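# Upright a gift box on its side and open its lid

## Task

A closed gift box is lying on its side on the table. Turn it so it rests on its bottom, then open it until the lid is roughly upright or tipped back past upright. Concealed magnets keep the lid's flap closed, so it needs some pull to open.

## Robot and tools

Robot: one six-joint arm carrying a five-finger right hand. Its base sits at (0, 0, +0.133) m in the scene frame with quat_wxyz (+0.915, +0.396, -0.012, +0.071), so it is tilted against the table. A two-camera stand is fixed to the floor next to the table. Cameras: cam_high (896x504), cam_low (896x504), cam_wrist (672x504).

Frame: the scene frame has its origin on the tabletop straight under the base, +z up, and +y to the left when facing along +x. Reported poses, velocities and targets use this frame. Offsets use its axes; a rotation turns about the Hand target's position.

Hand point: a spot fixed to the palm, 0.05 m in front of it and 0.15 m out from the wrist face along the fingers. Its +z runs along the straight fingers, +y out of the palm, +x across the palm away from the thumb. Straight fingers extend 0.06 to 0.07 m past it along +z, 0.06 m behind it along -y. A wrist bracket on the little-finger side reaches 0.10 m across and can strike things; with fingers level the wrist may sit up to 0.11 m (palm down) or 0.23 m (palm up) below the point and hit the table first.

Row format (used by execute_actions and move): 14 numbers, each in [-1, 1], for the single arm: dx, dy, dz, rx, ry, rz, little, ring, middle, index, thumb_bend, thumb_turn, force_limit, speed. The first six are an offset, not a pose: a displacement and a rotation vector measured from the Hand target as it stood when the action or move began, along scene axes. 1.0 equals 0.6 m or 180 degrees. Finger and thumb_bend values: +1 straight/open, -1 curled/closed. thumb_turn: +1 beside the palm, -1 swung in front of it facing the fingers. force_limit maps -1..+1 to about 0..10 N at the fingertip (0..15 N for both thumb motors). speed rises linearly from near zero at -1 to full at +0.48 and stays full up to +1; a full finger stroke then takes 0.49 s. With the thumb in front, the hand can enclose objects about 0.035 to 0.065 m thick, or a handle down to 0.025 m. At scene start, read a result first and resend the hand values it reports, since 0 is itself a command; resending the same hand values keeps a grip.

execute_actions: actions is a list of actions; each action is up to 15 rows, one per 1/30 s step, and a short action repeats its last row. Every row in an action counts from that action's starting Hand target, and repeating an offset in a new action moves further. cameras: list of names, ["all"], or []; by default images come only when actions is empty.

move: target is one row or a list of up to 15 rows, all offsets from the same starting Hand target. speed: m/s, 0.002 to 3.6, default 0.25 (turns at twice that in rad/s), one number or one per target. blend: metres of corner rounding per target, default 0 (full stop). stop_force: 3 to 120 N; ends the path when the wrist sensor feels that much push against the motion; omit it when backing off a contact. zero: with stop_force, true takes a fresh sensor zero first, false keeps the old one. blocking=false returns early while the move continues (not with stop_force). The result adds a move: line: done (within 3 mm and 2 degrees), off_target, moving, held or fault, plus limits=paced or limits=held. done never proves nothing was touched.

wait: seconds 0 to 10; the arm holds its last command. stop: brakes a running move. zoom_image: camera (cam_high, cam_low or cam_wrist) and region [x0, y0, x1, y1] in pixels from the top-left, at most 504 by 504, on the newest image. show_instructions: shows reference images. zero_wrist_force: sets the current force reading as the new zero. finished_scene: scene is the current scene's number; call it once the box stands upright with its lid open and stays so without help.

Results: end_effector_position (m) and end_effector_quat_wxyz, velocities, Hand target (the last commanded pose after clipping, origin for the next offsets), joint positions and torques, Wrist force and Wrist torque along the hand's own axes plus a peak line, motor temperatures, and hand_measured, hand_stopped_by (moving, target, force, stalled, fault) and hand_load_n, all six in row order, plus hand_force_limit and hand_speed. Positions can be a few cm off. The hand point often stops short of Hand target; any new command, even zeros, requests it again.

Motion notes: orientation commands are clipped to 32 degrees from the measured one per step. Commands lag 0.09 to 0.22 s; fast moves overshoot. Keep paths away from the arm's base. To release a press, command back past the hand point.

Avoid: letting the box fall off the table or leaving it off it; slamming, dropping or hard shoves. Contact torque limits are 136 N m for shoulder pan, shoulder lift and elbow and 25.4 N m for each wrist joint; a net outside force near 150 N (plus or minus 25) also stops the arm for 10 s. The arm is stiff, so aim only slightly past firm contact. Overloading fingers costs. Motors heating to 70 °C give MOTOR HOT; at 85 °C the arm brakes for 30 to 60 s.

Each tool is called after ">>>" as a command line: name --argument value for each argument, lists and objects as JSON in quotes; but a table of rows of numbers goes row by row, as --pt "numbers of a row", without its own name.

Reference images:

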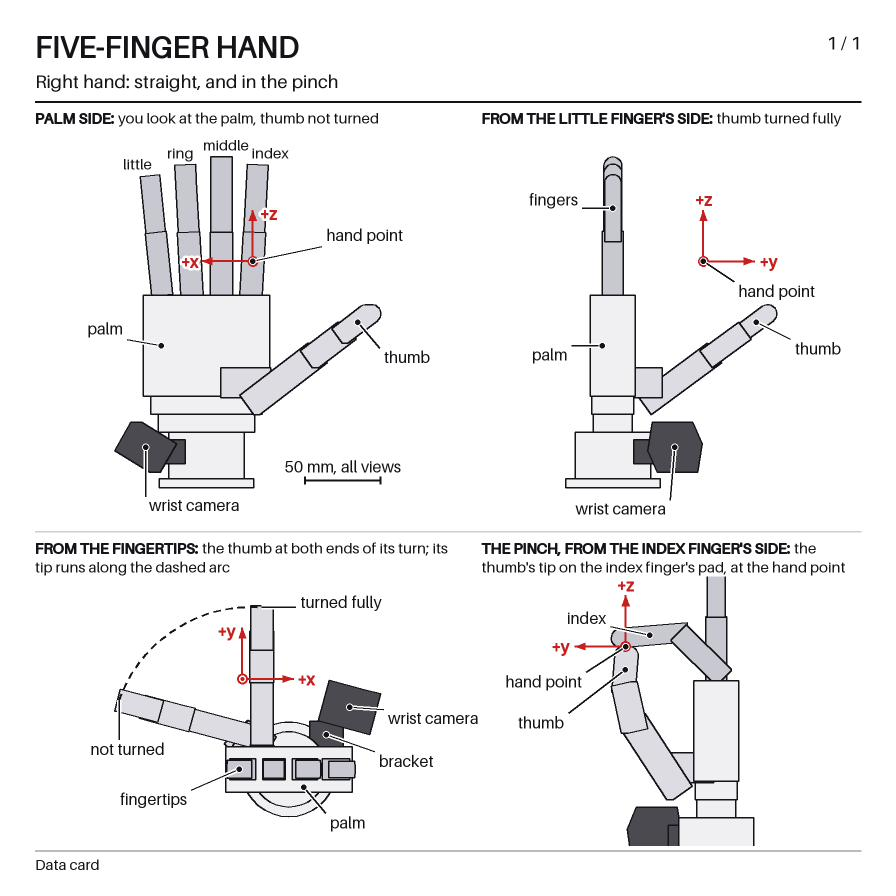

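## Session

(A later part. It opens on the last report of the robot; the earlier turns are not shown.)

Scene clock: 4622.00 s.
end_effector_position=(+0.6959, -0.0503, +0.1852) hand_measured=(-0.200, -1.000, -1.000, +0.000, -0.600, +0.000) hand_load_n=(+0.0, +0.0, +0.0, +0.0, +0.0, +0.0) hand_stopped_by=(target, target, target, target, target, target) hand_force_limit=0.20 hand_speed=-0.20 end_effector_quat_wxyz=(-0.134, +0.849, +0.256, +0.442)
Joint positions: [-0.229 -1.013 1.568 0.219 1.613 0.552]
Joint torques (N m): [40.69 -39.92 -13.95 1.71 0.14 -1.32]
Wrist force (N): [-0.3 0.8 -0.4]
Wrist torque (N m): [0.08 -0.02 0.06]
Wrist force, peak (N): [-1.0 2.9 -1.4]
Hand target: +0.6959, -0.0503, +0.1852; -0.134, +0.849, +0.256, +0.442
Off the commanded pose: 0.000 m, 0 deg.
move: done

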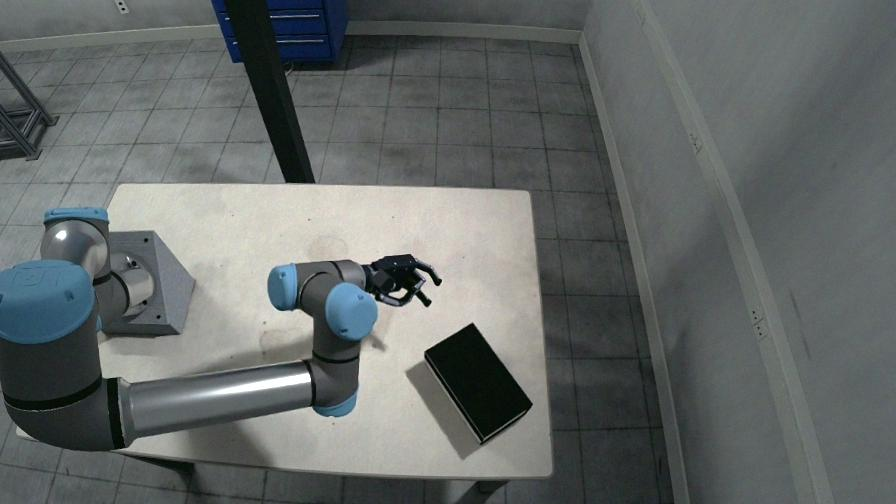

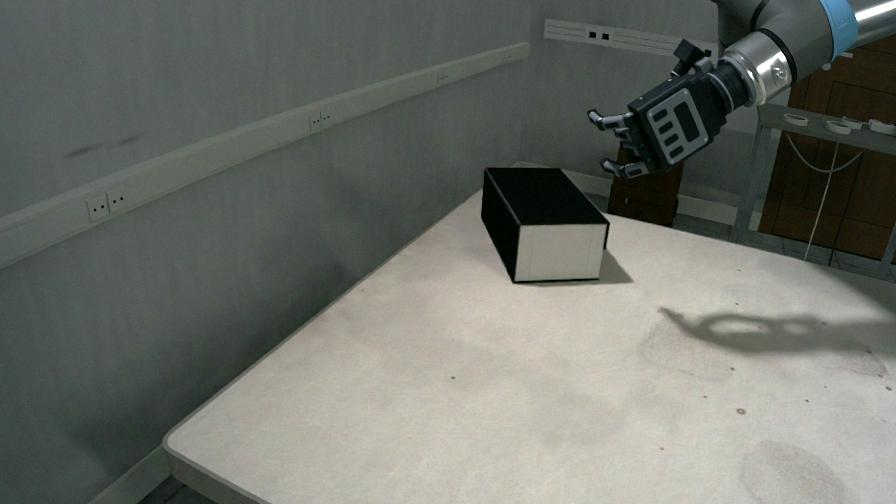

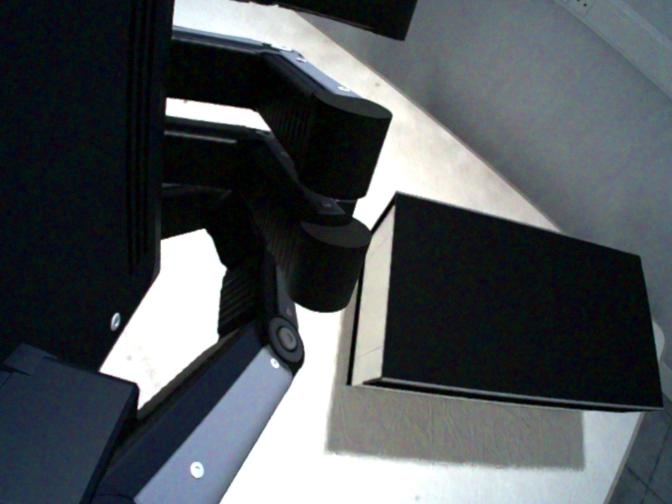

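>>> move --pt "0.0133 -0.0033 -0.2083 0 0 0 -0.2 -1 -1 0 -0.6 0.0 0.2 -0.2" --speed 0.12

>>> move --target '[0, 0, -0.0825, 0, 0, 0, -0.2, -1, -1, 0, -0.6, 0.0, 0.2, -0.2]' --speed 0.02 --stop_force 4 --cameras '["all"]'

>>> zoom_image --camera "cam_high" --region '[340, 280, 540, 430]'

>>> zoom_image --camera "cam_low" --region '[480, 140, 720, 320]'

Scene clock: 4637.27 s.
end_effector_position=(+0.7039, -0.0522, +0.0602) hand_measured=(-0.200, -1.000, -1.000, +0.000, -0.600, +0.000) hand_load_n=(+0.0, +0.0, +0.0, +0.0, +0.0, +0.0) hand_stopped_by=(target, target, target, target, target, target) hand_force_limit=0.20 hand_speed=-0.20 end_effector_quat_wxyz=(-0.134, +0.849, +0.256, +0.442) end_effector_velocity=(-0.002, +0.001, +0.001) end_effector_angular_velocity=(+0.000, +0.005, +0.002)
Joint positions: [-0.411 -0.888 1.614 0.052 1.483 0.425]
Joint velocities: [0.003 -0.002 0.002 0.004 0.005 0.003]
Joint torques (N m): [41.23 -42.24 -9.63 3.04 0.63 1.49]
Wrist force (N): [-0.4 0.9 0.0]
Wrist torque (N m): [0.08 -0.04 0.07]
Wrist force, peak (N): [-1.3 0.8 0.5]
Hand target: +0.7039, -0.0523, +0.0602; -0.134, +0.849, +0.256, +0.442
Off the commanded pose: 0.000 m, 0 deg.
move: done

Scene clock: 4640.73 s.
end_effector_position=(+0.7039, -0.0523, +0.0107) hand_measured=(-0.200, -1.000, -1.000, +0.000, -0.600, +0.000) hand_load_n=(+0.0, +0.5, +0.0, +0.0, +0.0, +0.0) hand_stopped_by=(target, target, target, target, target, target) hand_force_limit=0.20 hand_speed=-0.20 end_effector_quat_wxyz=(-0.134, +0.849, +0.256, +0.442)
Joint positions: [-0.48 -0.827 1.614 -0.004 1.434 0.376]
Joint torques (N m): [44.49 -43.68 -1.29 3.34 0.31 1.14]
Wrist force (N): [-0.2 0.9 -0.3]
Wrist torque (N m): [0.07 -0.07 0.17]
Wrist force, peak (N): [-0.3 1.2 -0.6]
Hand target: +0.7039, -0.0523, +0.0107; -0.134, +0.849, +0.256, +0.442
Off the commanded pose: 0.000 m, 0 deg.
move: done

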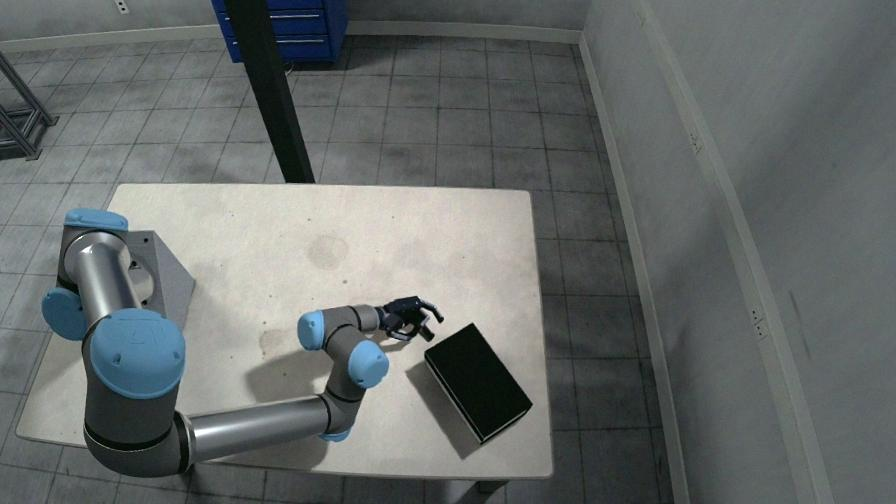

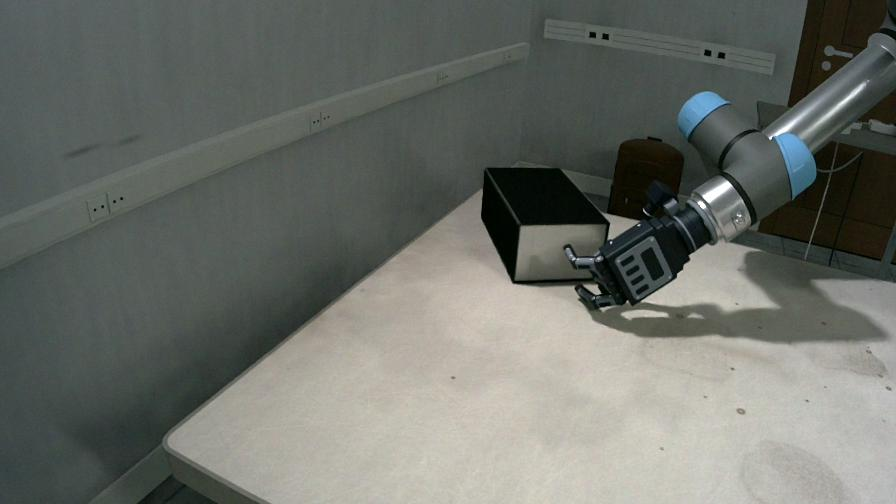

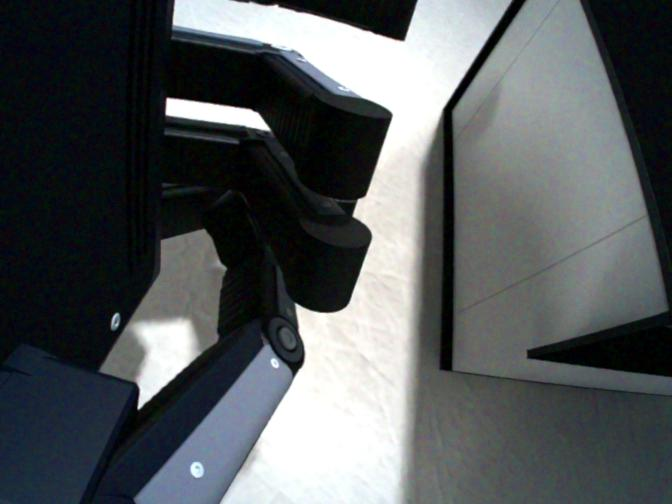

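Scaled by 2.520 from the camera's 896x504 image, which has a finer 1280x720 frame.

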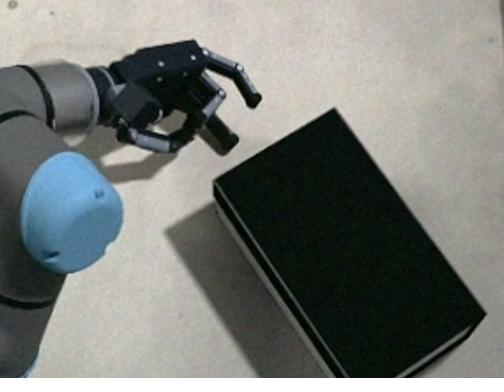

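Scaled by 2.100 from the camera's 896x504 image, which has a finer 1280x720 frame.

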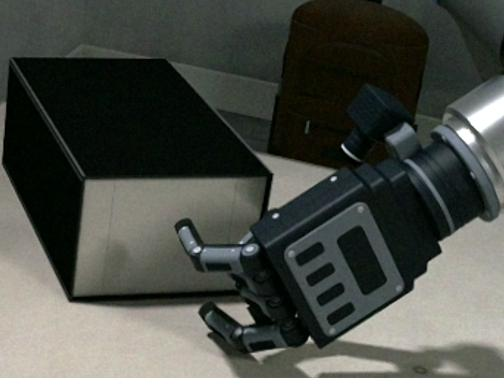

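>>> move --pt "-0.0347 -0.023 0 0 0 0 -0.2 -1 -1 0 -0.6 0.0 0.2 -0.2" --pt "0.0022 -0.0787 0 0 0 0 -0.2 -1 -1 0 -0.6 0.0 0.2 -0.2" --speed 0.05 --cameras '["all"]'

>>> zoom_image --camera "cam_high" --region '[380, 300, 500, 390]'

>>> zoom_image --camera "cam_low" --region '[480, 140, 720, 320]'

>>> zoom_image --camera "cam_wrist" --region '[260, 20, 560, 420]'

Scene clock: 4649.63 s.
end_effector_position=(+0.7052, -0.0995, +0.0106) hand_measured=(-0.200, -1.000, -1.000, +0.000, -0.600, +0.000) hand_load_n=(+0.0, +0.0, +0.0, +0.0, +0.0, +0.0) hand_stopped_by=(target, target, target, target, target, target) hand_force_limit=0.20 hand_speed=-0.20 end_effector_quat_wxyz=(-0.134, +0.849, +0.256, +0.442) end_effector_velocity=(+0.000, +0.001, +0.001) end_effector_angular_velocity=(-0.001, -0.002, -0.002)
Joint positions: [-0.541 -0.875 1.589 0.075 1.391 0.332]
Joint velocities: [0.002 -0.001 0.003 -0.005 0.001 0.001]
Joint torques (N m): [44.85 -32.45 3.44 -1.65 -0.17 0.89]
Wrist force (N): [-0.2 0.9 -0.2]
Wrist torque (N m): [0.08 -0.06 0.18]
Wrist force, peak (N): [-0.2 1.6 -0.6]
Hand target: +0.7052, -0.0995, +0.0107; -0.134, +0.849, +0.256, +0.442
Off the commanded pose: 0.000 m, 0 deg.
move: done

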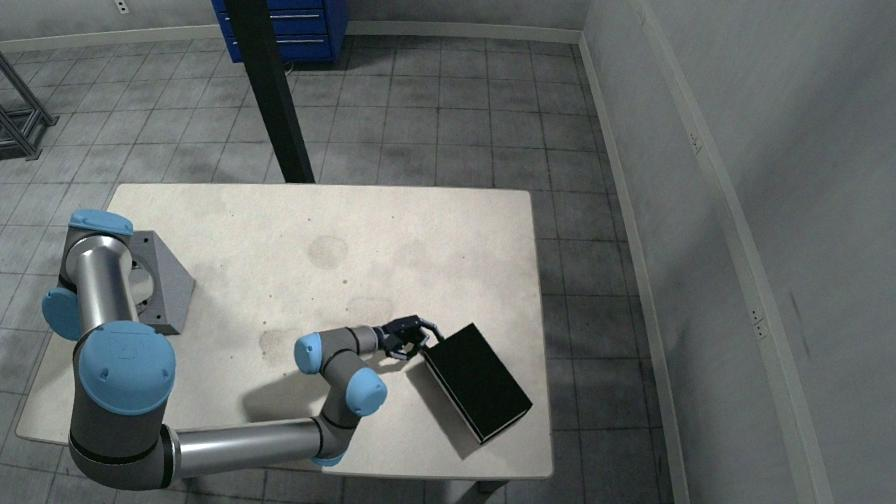

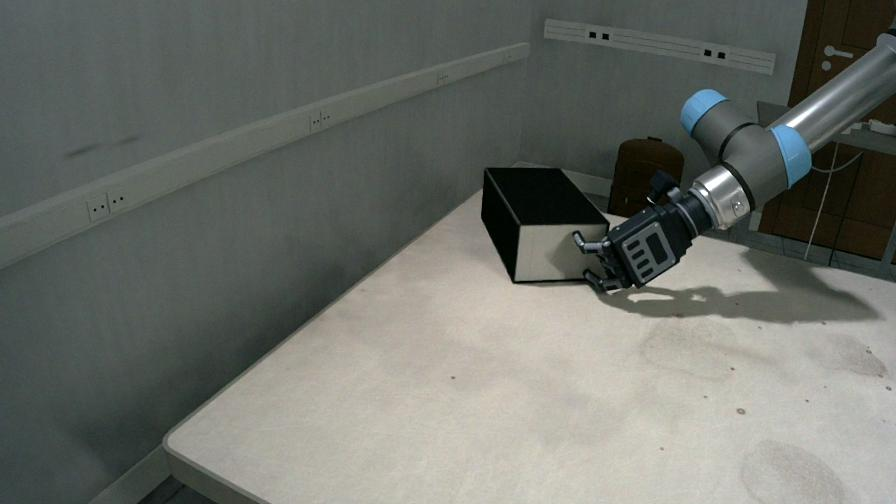

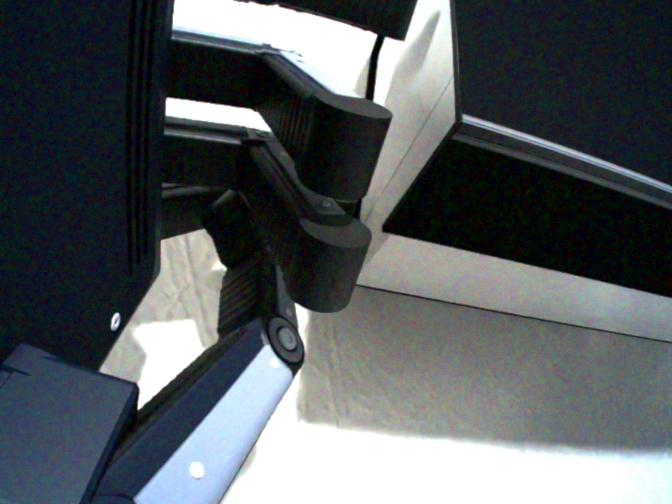

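Scaled by 4.200 from the camera's 896x504 image, which has a finer 1280x720 frame.

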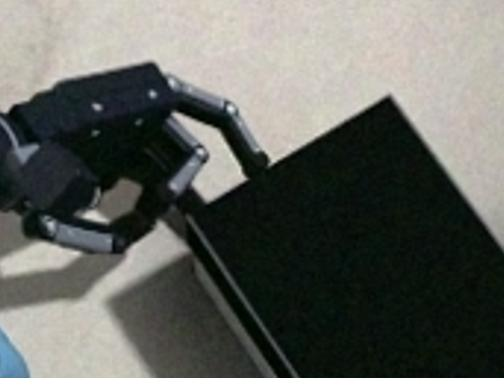

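Scaled by 2.100 from the camera's 896x504 image, which has a finer 1280x720 frame.

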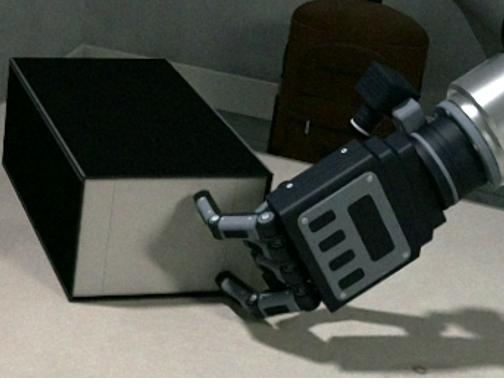

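Scaled by 1.260 from the camera's 672x504 image, which has a finer 960x720 frame.

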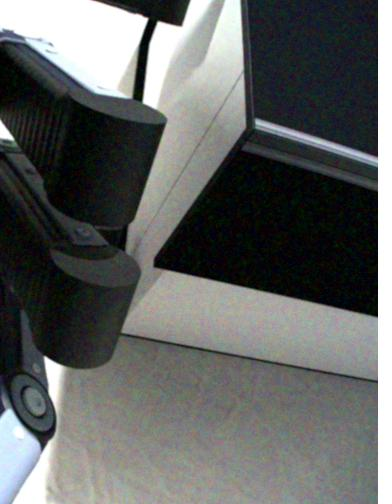

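>>> move --target '[0.0046, -0.007, 0, 0, 0, 0, -0.2, -1, -1, 0, -0.6, 0.0, 0.2, -0.2]' --speed 0.01 --stop_force 3 --cameras '["cam_high", "cam_low", "cam_wrist"]'

>>> zoom_image --camera "cam_high" --region '[390, 310, 480, 380]'

>>> zoom_image --camera "cam_low" --region '[540, 200, 660, 300]'

Scene clock: 4660.60 s.
end_effector_position=(+0.7080, -0.1037, +0.0107) hand_measured=(-0.200, -1.000, -1.000, +0.000, -0.600, +0.000) hand_load_n=(+0.0, +0.5, +0.0, +0.0, +0.5, +0.0) hand_stopped_by=(target, target, target, target, target, target) hand_force_limit=0.20 hand_speed=-0.20 end_effector_quat_wxyz=(-0.134, +0.849, +0.256, +0.442)
Joint positions: [-0.544 -0.874 1.577 0.087 1.389 0.33]
Joint torques (N m): [41.22 -30.89 1.55 -1.25 -0.68 0.46]
Wrist force (N): [-0.1 0.8 -0.3]
Wrist torque (N m): [0.07 -0.08 0.19]
Wrist force, peak (N): [-0.5 1.3 -0.3]
Hand target: +0.7080, -0.1037, +0.0107; -0.134, +0.849, +0.256, +0.442
Off the commanded pose: 0.000 m, 0 deg.
move: done

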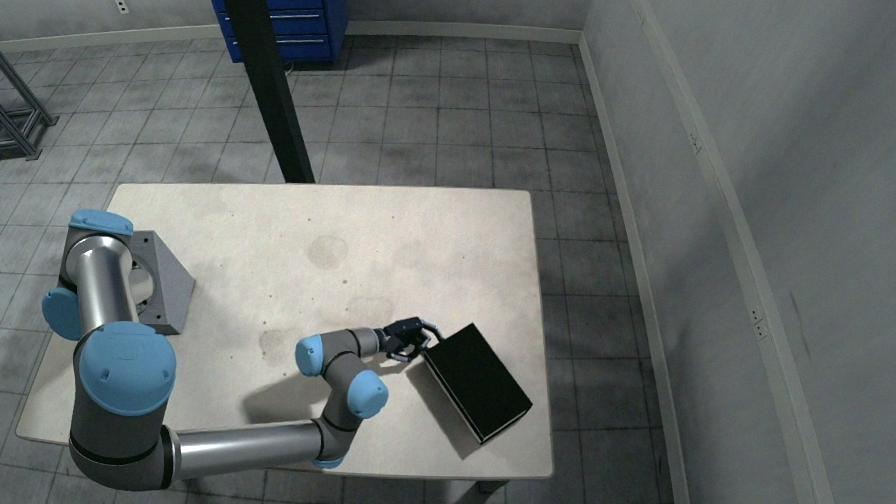

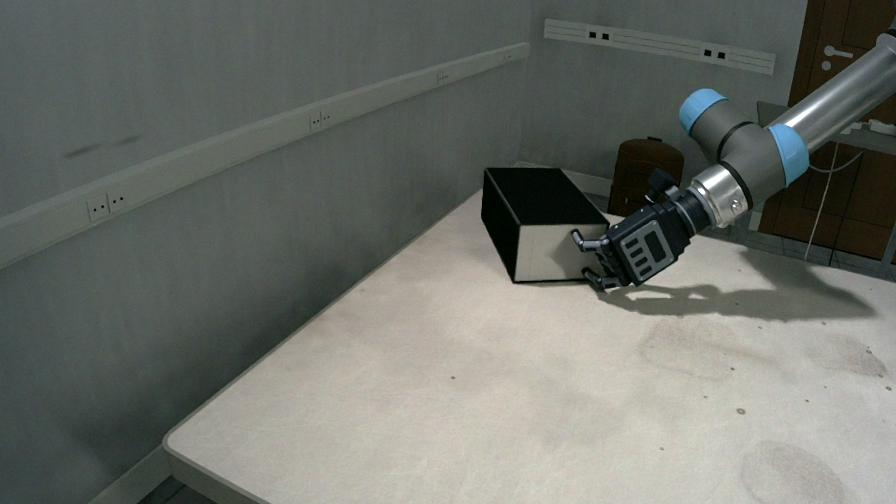

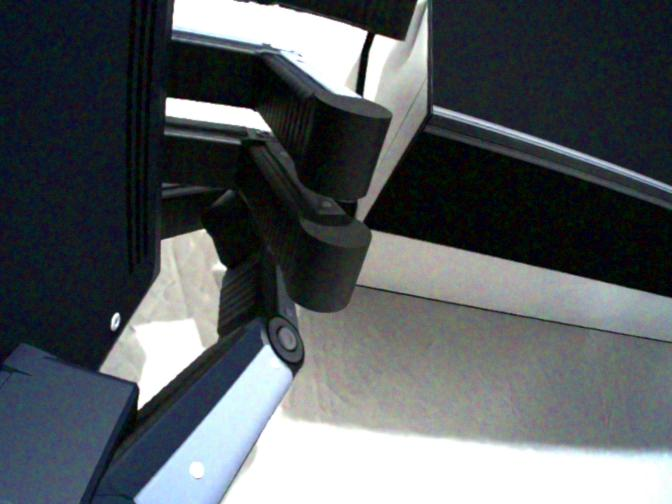

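Scaled by 5.600 from the camera's 896x504 image, which has a finer 1280x720 frame.

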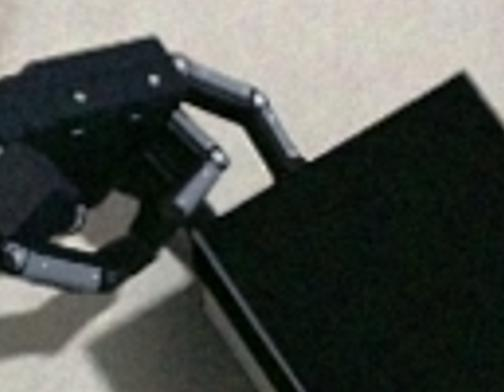

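Scaled by 4.200 from the camera's 896x504 image, which has a finer 1280x720 frame.

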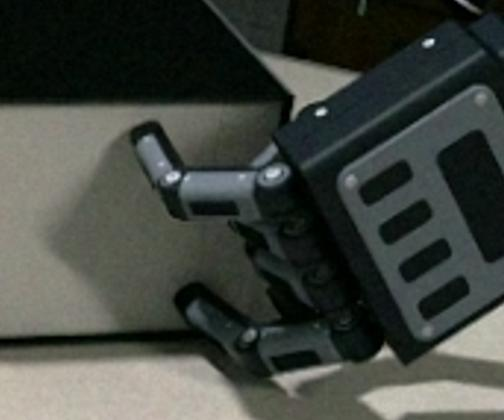

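>>> move --target '[0.0037, -0.0056, 0, 0, 0, 0, -0.2, -1, -1, 0, -0.6, 0.0, 0.2, -0.2]' --speed 0.01 --stop_force 3 --cameras '["cam_high", "cam_low", "cam_wrist"]'

>>> zoom_image --camera "cam_high" --region '[390, 310, 480, 380]'

>>> zoom_image --camera "cam_low" --region '[540, 200, 660, 300]'

Scene clock: 4666.83 s.
end_effector_position=(+0.7102, -0.1071, +0.0107) hand_measured=(-0.200, -1.000, -1.000, +0.000, -0.600, +0.000) hand_load_n=(+0.0, +0.0, +0.0, +0.0, +0.0, +0.5) hand_stopped_by=(target, target, target, target, target, target) hand_force_limit=0.20 hand_speed=-0.20 end_effector_quat_wxyz=(-0.134, +0.849, +0.256, +0.442)
Joint positions: [-0.546 -0.873 1.567 0.096 1.387 0.328]
Joint torques (N m): [39.87 -31.08 2.26 -1.18 -1.2 0.38]
Wrist force (N): [-0.1 1.1 -0.4]
Wrist torque (N m): [0.13 -0.05 0.20]
Wrist force, peak (N): [-0.1 1.5 -0.3]
Hand target: +0.7102, -0.1071, +0.0107; -0.134, +0.849, +0.256, +0.442
Off the commanded pose: 0.000 m, 0 deg.
move: done

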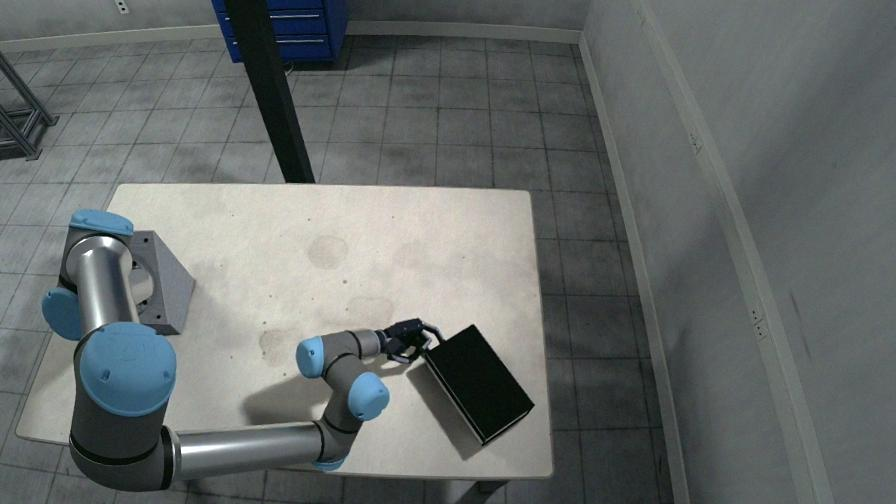

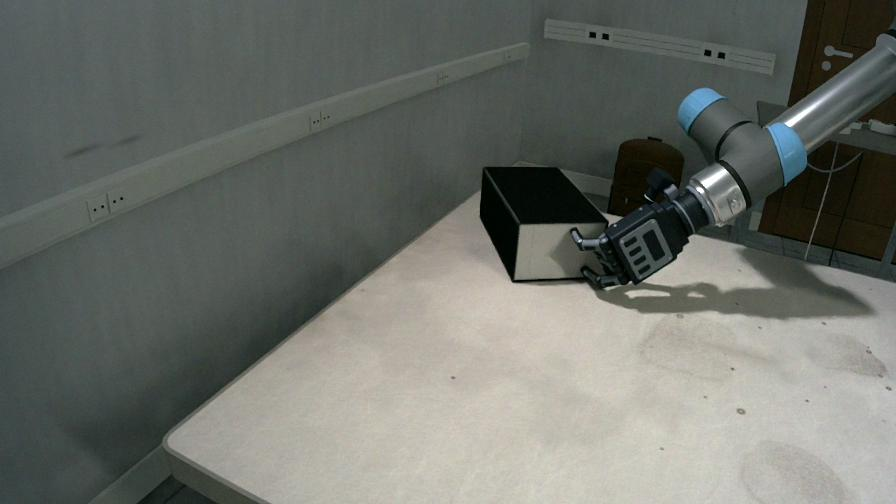

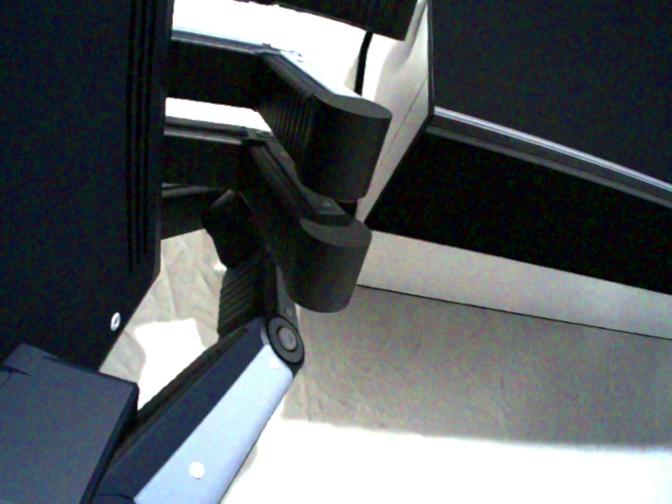

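Scaled by 5.600 from the camera's 896x504 image, which has a finer 1280x720 frame.

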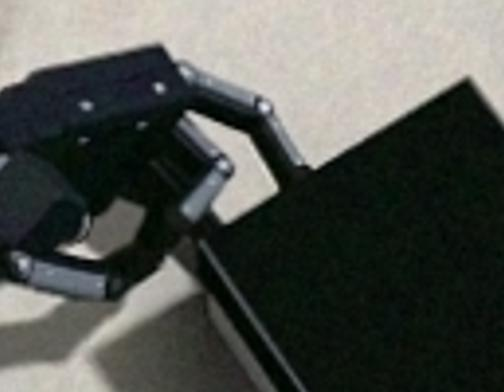

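Scaled by 4.200 from the camera's 896x504 image, which has a finer 1280x720 frame.

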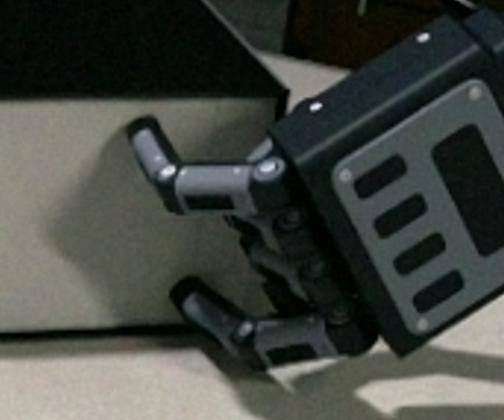

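>>> move --target '[0, 0, 0.0034, 0, 0, 0, -0.2, -1, -1, 0, -0.6, 0.0, 0.2, -0.2]' --speed 0.01

>>> move --target '[0, 0, 0.0025, 0, 0, 0, -0.2, -1, -1, 0, -0.6, 0.0, 0.2, -0.2]' --speed 0.01

>>> move --target '[0, 0, 0.0025, 0, 0, 0, -0.2, -1, -1, 0, -0.6, 0.0, 0.2, -0.2]' --speed 0.01 --cameras '["cam_high", "cam_low", "cam_wrist"]'

>>> zoom_image --camera "cam_high" --region '[390, 310, 480, 380]'

>>> zoom_image --camera "cam_low" --region '[540, 200, 660, 300]'

Scene clock: 4674.00 s.
end_effector_position=(+0.7102, -0.1071, +0.0128) hand_measured=(-0.200, -1.000, -1.000, +0.000, -0.600, +0.000) hand_load_n=(+0.0, +0.0, +0.5, +0.0, +0.0, +0.0) hand_stopped_by=(target, target, target, target, target, target) hand_force_limit=0.20 hand_speed=-0.20 end_effector_quat_wxyz=(-0.134, +0.849, +0.256, +0.442)
Joint positions: [-0.544 -0.876 1.568 0.098 1.389 0.33]
Joint torques (N m): [40.59 -42.57 1.61 3.19 0.08 1.16]
Wrist force (N): [-0.2 0.9 -0.3]
Wrist torque (N m): [0.09 -0.04 0.09]
Wrist force, peak (N): [-0.1 1.3 -0.7]
Hand target: +0.7102, -0.1071, +0.0127; -0.134, +0.849, +0.256, +0.442
Off the commanded pose: 0.000 m, 0 deg.
move: done

Scene clock: 4674.70 s.
end_effector_position=(+0.7102, -0.1071, +0.0143) hand_measured=(-0.200, -1.000, -1.000, +0.000, -0.600, +0.000) hand_load_n=(+0.0, +0.0, +0.0, +0.0, +0.0, +0.0) hand_stopped_by=(target, target, target, target, target, target) hand_force_limit=0.20 hand_speed=-0.20 end_effector_quat_wxyz=(-0.134, +0.849, +0.256, +0.442)
Joint positions: [-0.542 -0.878 1.568 0.1 1.39 0.332]
Joint torques (N m): [41.01 -42.65 2.27 3.11 0.02 1.16]
Wrist force (N): [-0.1 1.0 -0.5]
Wrist torque (N m): [0.13 -0.07 0.10]
Wrist force, peak (N): [-0.2 1.4 -0.5]
Hand target: +0.7102, -0.1071, +0.0142; -0.134, +0.849, +0.256, +0.442
Off the commanded pose: 0.000 m, 0 deg.
move: done

Scene clock: 4675.40 s.
end_effector_position=(+0.7102, -0.1071, +0.0158) hand_measured=(-0.200, -1.000, -1.000, +0.000, -0.600, +0.000) hand_load_n=(+0.0, +0.5, +0.0, +0.0, +0.5, +0.0) hand_stopped_by=(target, target, target, target, target, target) hand_force_limit=0.20 hand_speed=-0.20 end_effector_quat_wxyz=(-0.134, +0.849, +0.256, +0.442)
Joint positions: [-0.54 -0.88 1.568 0.101 1.391 0.333]
Joint torques (N m): [40.69 -42.71 2.21 3.21 0.08 1.29]
Wrist force (N): [0.2 0.9 0.0]
Wrist torque (N m): [0.08 -0.13 0.12]
Wrist force, peak (N): [-0.3 1.1 -0.3]
Hand target: +0.7102, -0.1071, +0.0157; -0.134, +0.849, +0.256, +0.442
Off the commanded pose: 0.000 m, 0 deg.
move: done

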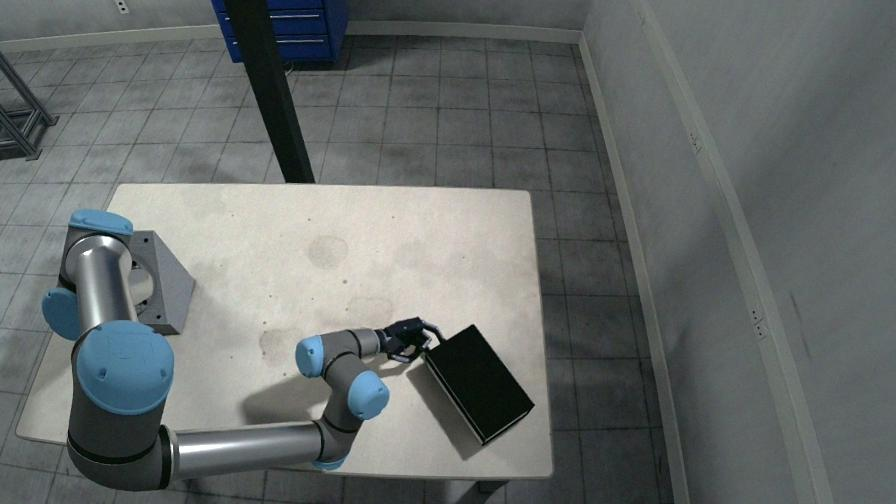

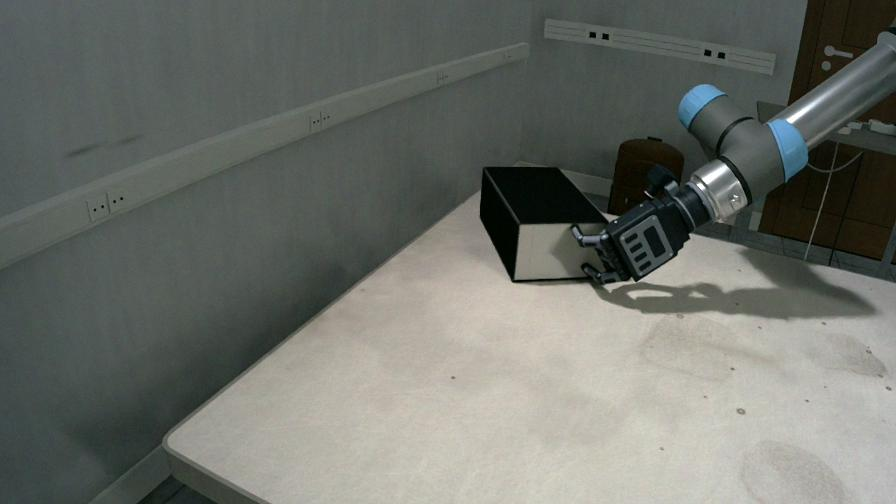

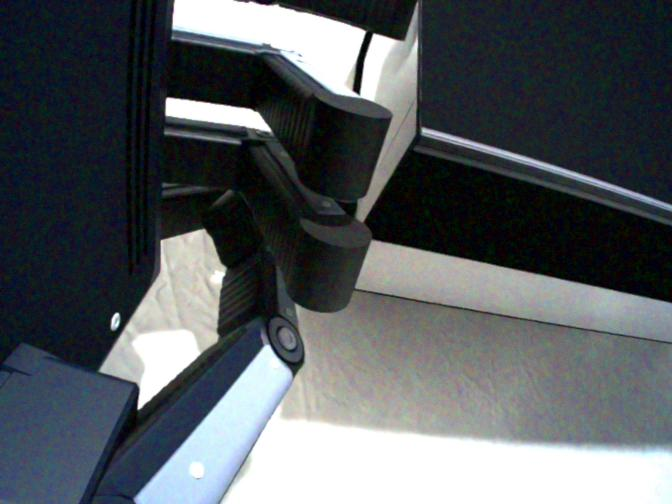

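Scaled by 5.600 from the camera's 896x504 image, which has a finer 1280x720 frame.

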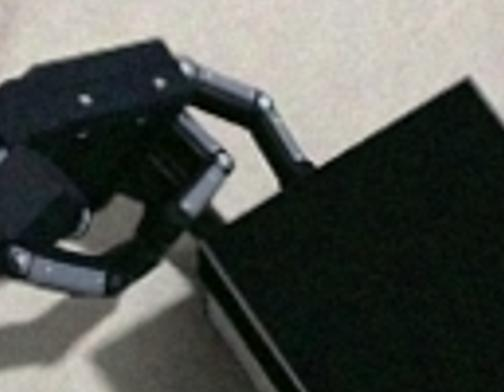

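Scaled by 4.200 from the camera's 896x504 image, which has a finer 1280x720 frame.

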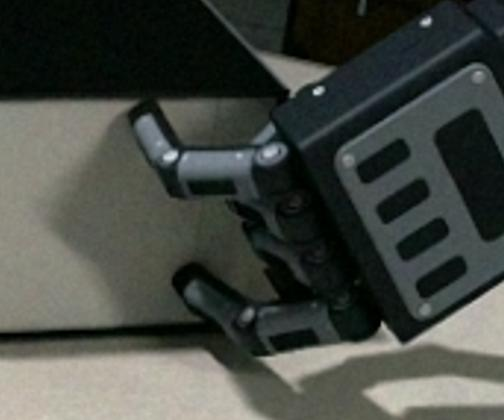

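>>> move --pt "-0.0092 0.0139 0 0 0 0 -0.2 -1 -1 0 -0.6 0.0 0.2 -0.2" --pt "-0.0092 0.0139 -0.0085 0.019 0.0126 -0.0159 -0.25 -1 -1 0 -0.6 0.0 0.2 -0.2" --speed 0.03

>>> move --target '[0.0074, -0.0111, 0, 0, 0, 0, -0.25, -1, -1, 0, -0.6, 0.0, 0.2, -0.2]' --speed 0.015 --stop_force 3 --cameras '["cam_high", "cam_low", "cam_wrist"]'

>>> zoom_image --camera "cam_high" --region '[390, 310, 480, 380]'

>>> zoom_image --camera "cam_low" --region '[540, 200, 660, 300]'

Scene clock: 4708.73 s.
end_effector_position=(+0.7047, -0.0987, +0.0106) hand_measured=(-0.250, -1.000, -1.000, +0.000, -0.600, +0.000) hand_load_n=(+0.0, +0.0, +0.0, +0.0, +0.0, +0.0) hand_stopped_by=(target, target, target, target, target, target) hand_force_limit=0.20 hand_speed=-0.20 end_effector_quat_wxyz=(-0.153, +0.859, +0.218, +0.436)
Joint positions: [-0.532 -0.874 1.578 0.085 1.397 0.426]
Joint torques (N m): [43.17 -39.4 2.75 1 0.17 -1.36]
Wrist force (N): [-0.1 0.6 -0.4]
Wrist torque (N m): [0.04 -0.07 0.13]
Wrist force, peak (N): [-0.2 1.4 -0.4]
Hand target: +0.7047, -0.0987, +0.0106; -0.153, +0.859, +0.218, +0.436
Off the commanded pose: 0.000 m, 0 deg.
move: done

Scene clock: 4710.10 s.
end_effector_position=(+0.7091, -0.1054, +0.0106) hand_measured=(-0.250, -1.000, -1.000, +0.000, -0.600, +0.000) hand_load_n=(+0.0, +0.0, +0.0, +0.0, +0.0, +0.0) hand_stopped_by=(target, target, target, target, target, target) hand_force_limit=0.20 hand_speed=-0.20 end_effector_quat_wxyz=(-0.153, +0.859, +0.218, +0.436)
Joint positions: [-0.538 -0.872 1.558 0.104 1.393 0.422]
Joint torques (N m): [44.23 -35.46 1.98 -1.18 0.15 0.61]
Wrist force (N): [-0.3 1.1 -0.2]
Wrist torque (N m): [0.11 -0.03 0.19]
Wrist force, peak (N): [-0.5 1.1 -0.5]
Hand target: +0.7091, -0.1054, +0.0106; -0.153, +0.859, +0.218, +0.436
Off the commanded pose: 0.000 m, 0 deg.
move: done

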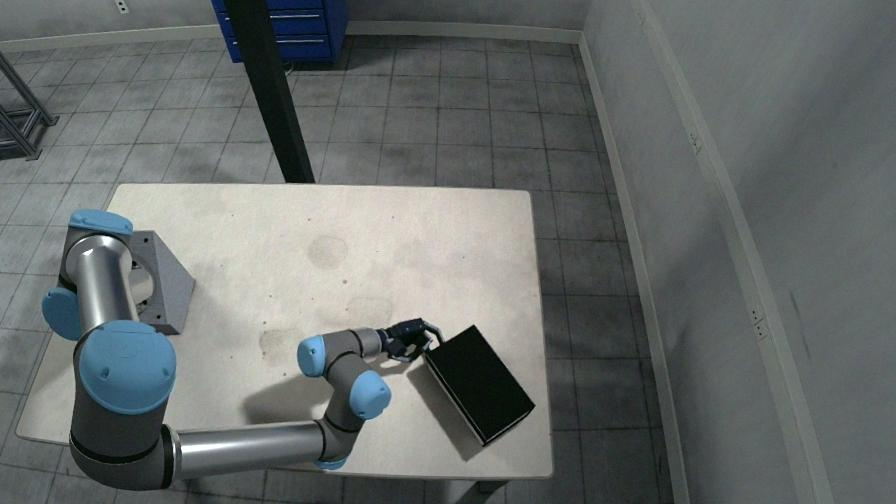

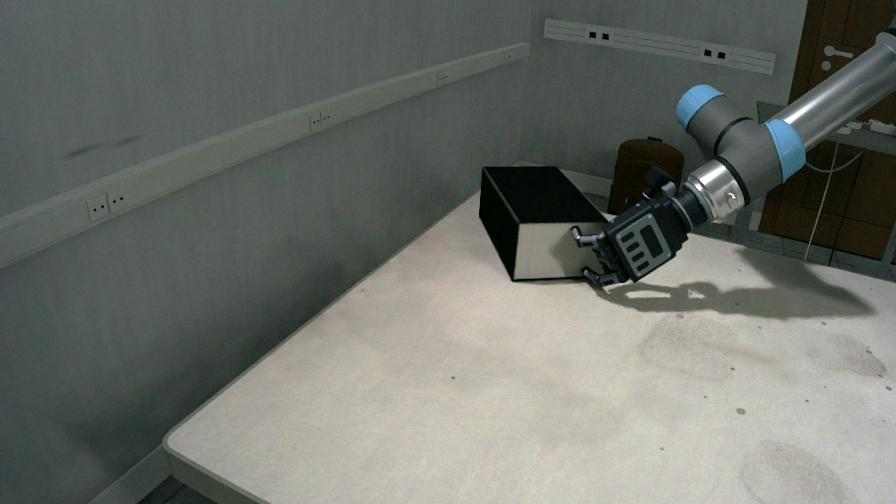

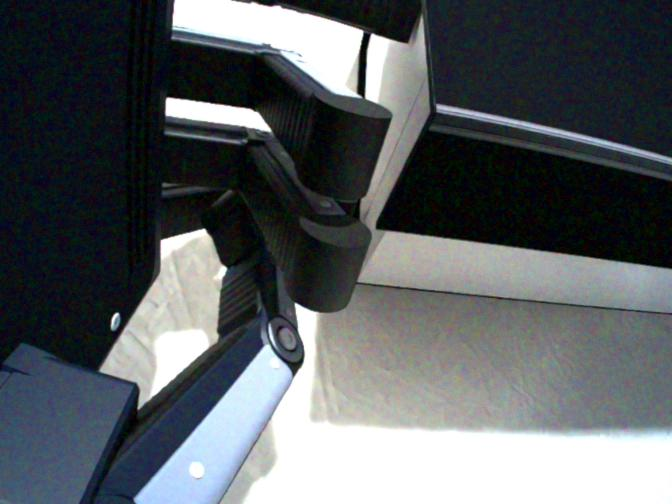

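Scaled by 5.600 from the camera's 896x504 image, which has a finer 1280x720 frame.

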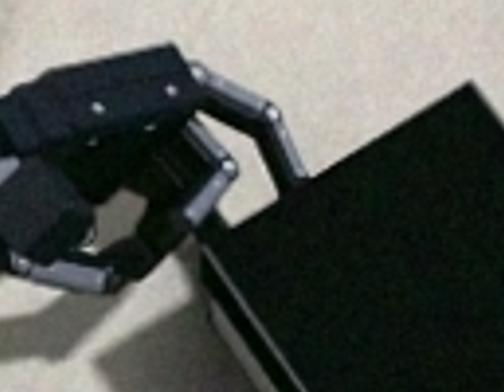

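Scaled by 4.200 from the camera's 896x504 image, which has a finer 1280x720 frame.

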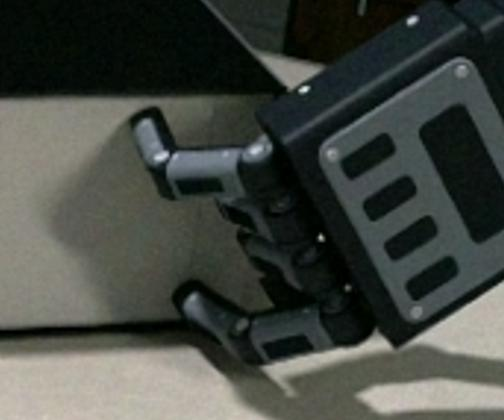

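>>> move --pt "-0.0046 0.007 0 0 0 0 -0.25 -1 -1 0 -0.6 0.0 0.2 -0.2" --pt "-0.0046 0.007 0 0 0 0 -0.1 -1 -1 0 -0.6 0.0 0.2 -0.2" --pt "0.0018 -0.0028 0 0 0 0 -0.1 -1 -1 0 -0.6 0.0 0.2 -0.2" --speed 0.015 --cameras '["cam_high", "cam_low", "cam_wrist"]'

>>> zoom_image --camera "cam_high" --region '[390, 310, 480, 380]'

>>> zoom_image --camera "cam_low" --region '[540, 200, 660, 300]'

Scene clock: 4720.87 s.
end_effector_position=(+0.7103, -0.1071, +0.0106) hand_measured=(-0.100, -1.000, -1.000, +0.000, -0.600, +0.000) hand_load_n=(+0.5, +0.0, +0.0, +0.0, +0.0, +0.0) hand_stopped_by=(target, target, target, target, target, target) hand_force_limit=0.20 hand_speed=-0.20 end_effector_quat_wxyz=(-0.153, +0.859, +0.218, +0.436)
Joint positions: [-0.539 -0.872 1.553 0.109 1.392 0.421]
Joint torques (N m): [36.83 -30.53 3.81 -0.29 -2.48 -0.58]
Wrist force (N): [-0.3 0.6 -0.4]
Wrist torque (N m): [0.09 -0.03 0.16]
Wrist force, peak (N): [-0.3 1.5 -0.1]
Hand target: +0.7102, -0.1071, +0.0106; -0.153, +0.859, +0.218, +0.436
Off the commanded pose: 0.000 m, 0 deg.
move: done

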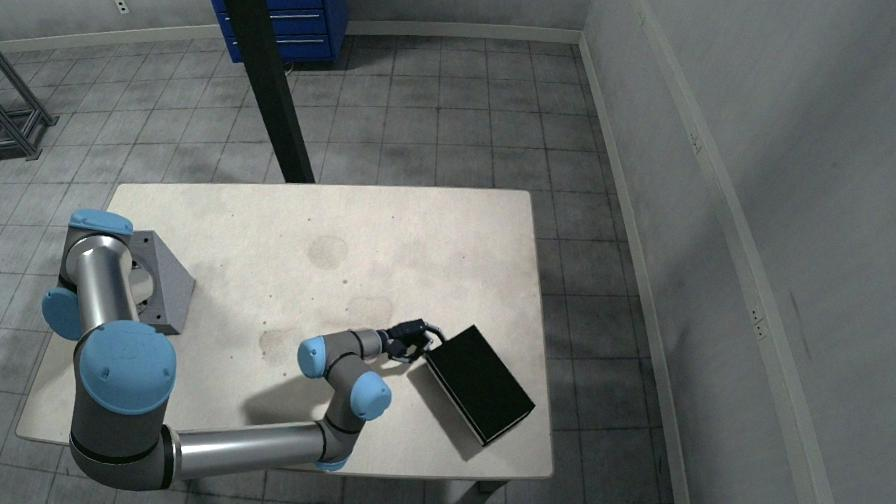

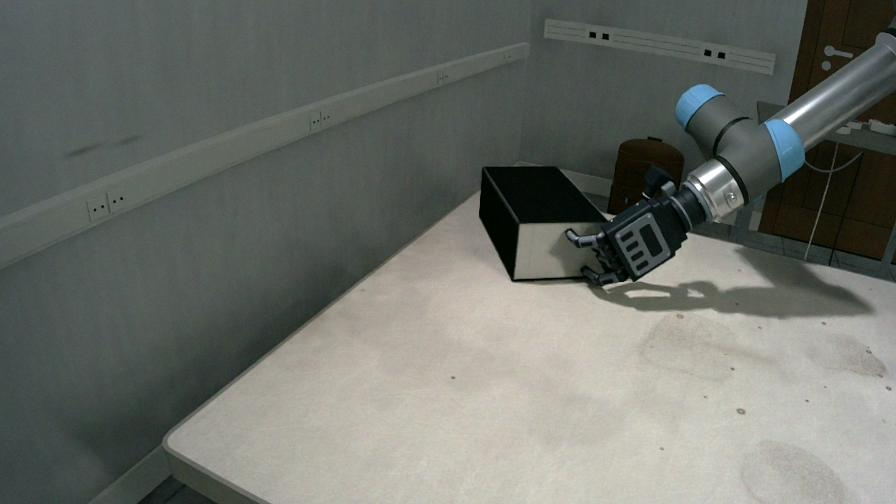

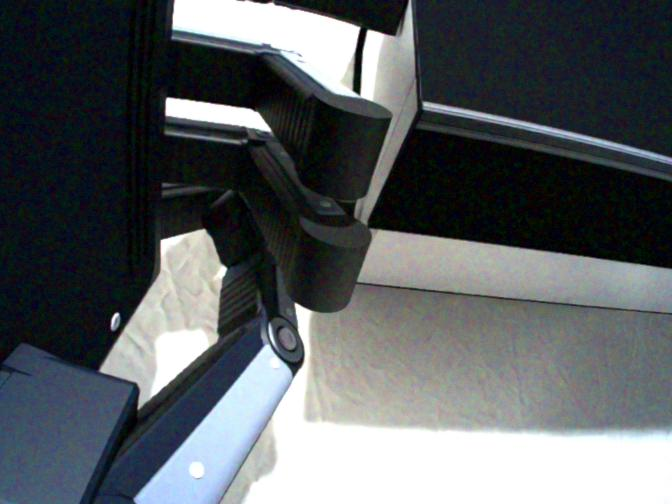

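Scaled by 5.600 from the camera's 896x504 image, which has a finer 1280x720 frame.

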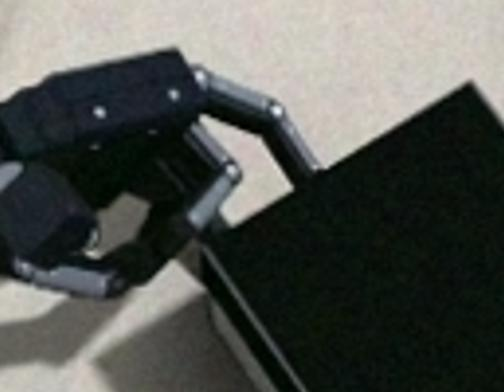

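Scaled by 4.200 from the camera's 896x504 image, which has a finer 1280x720 frame.

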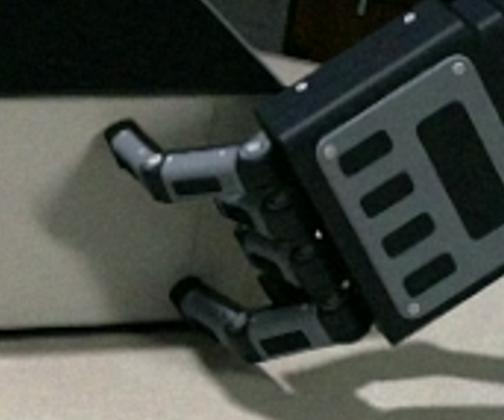

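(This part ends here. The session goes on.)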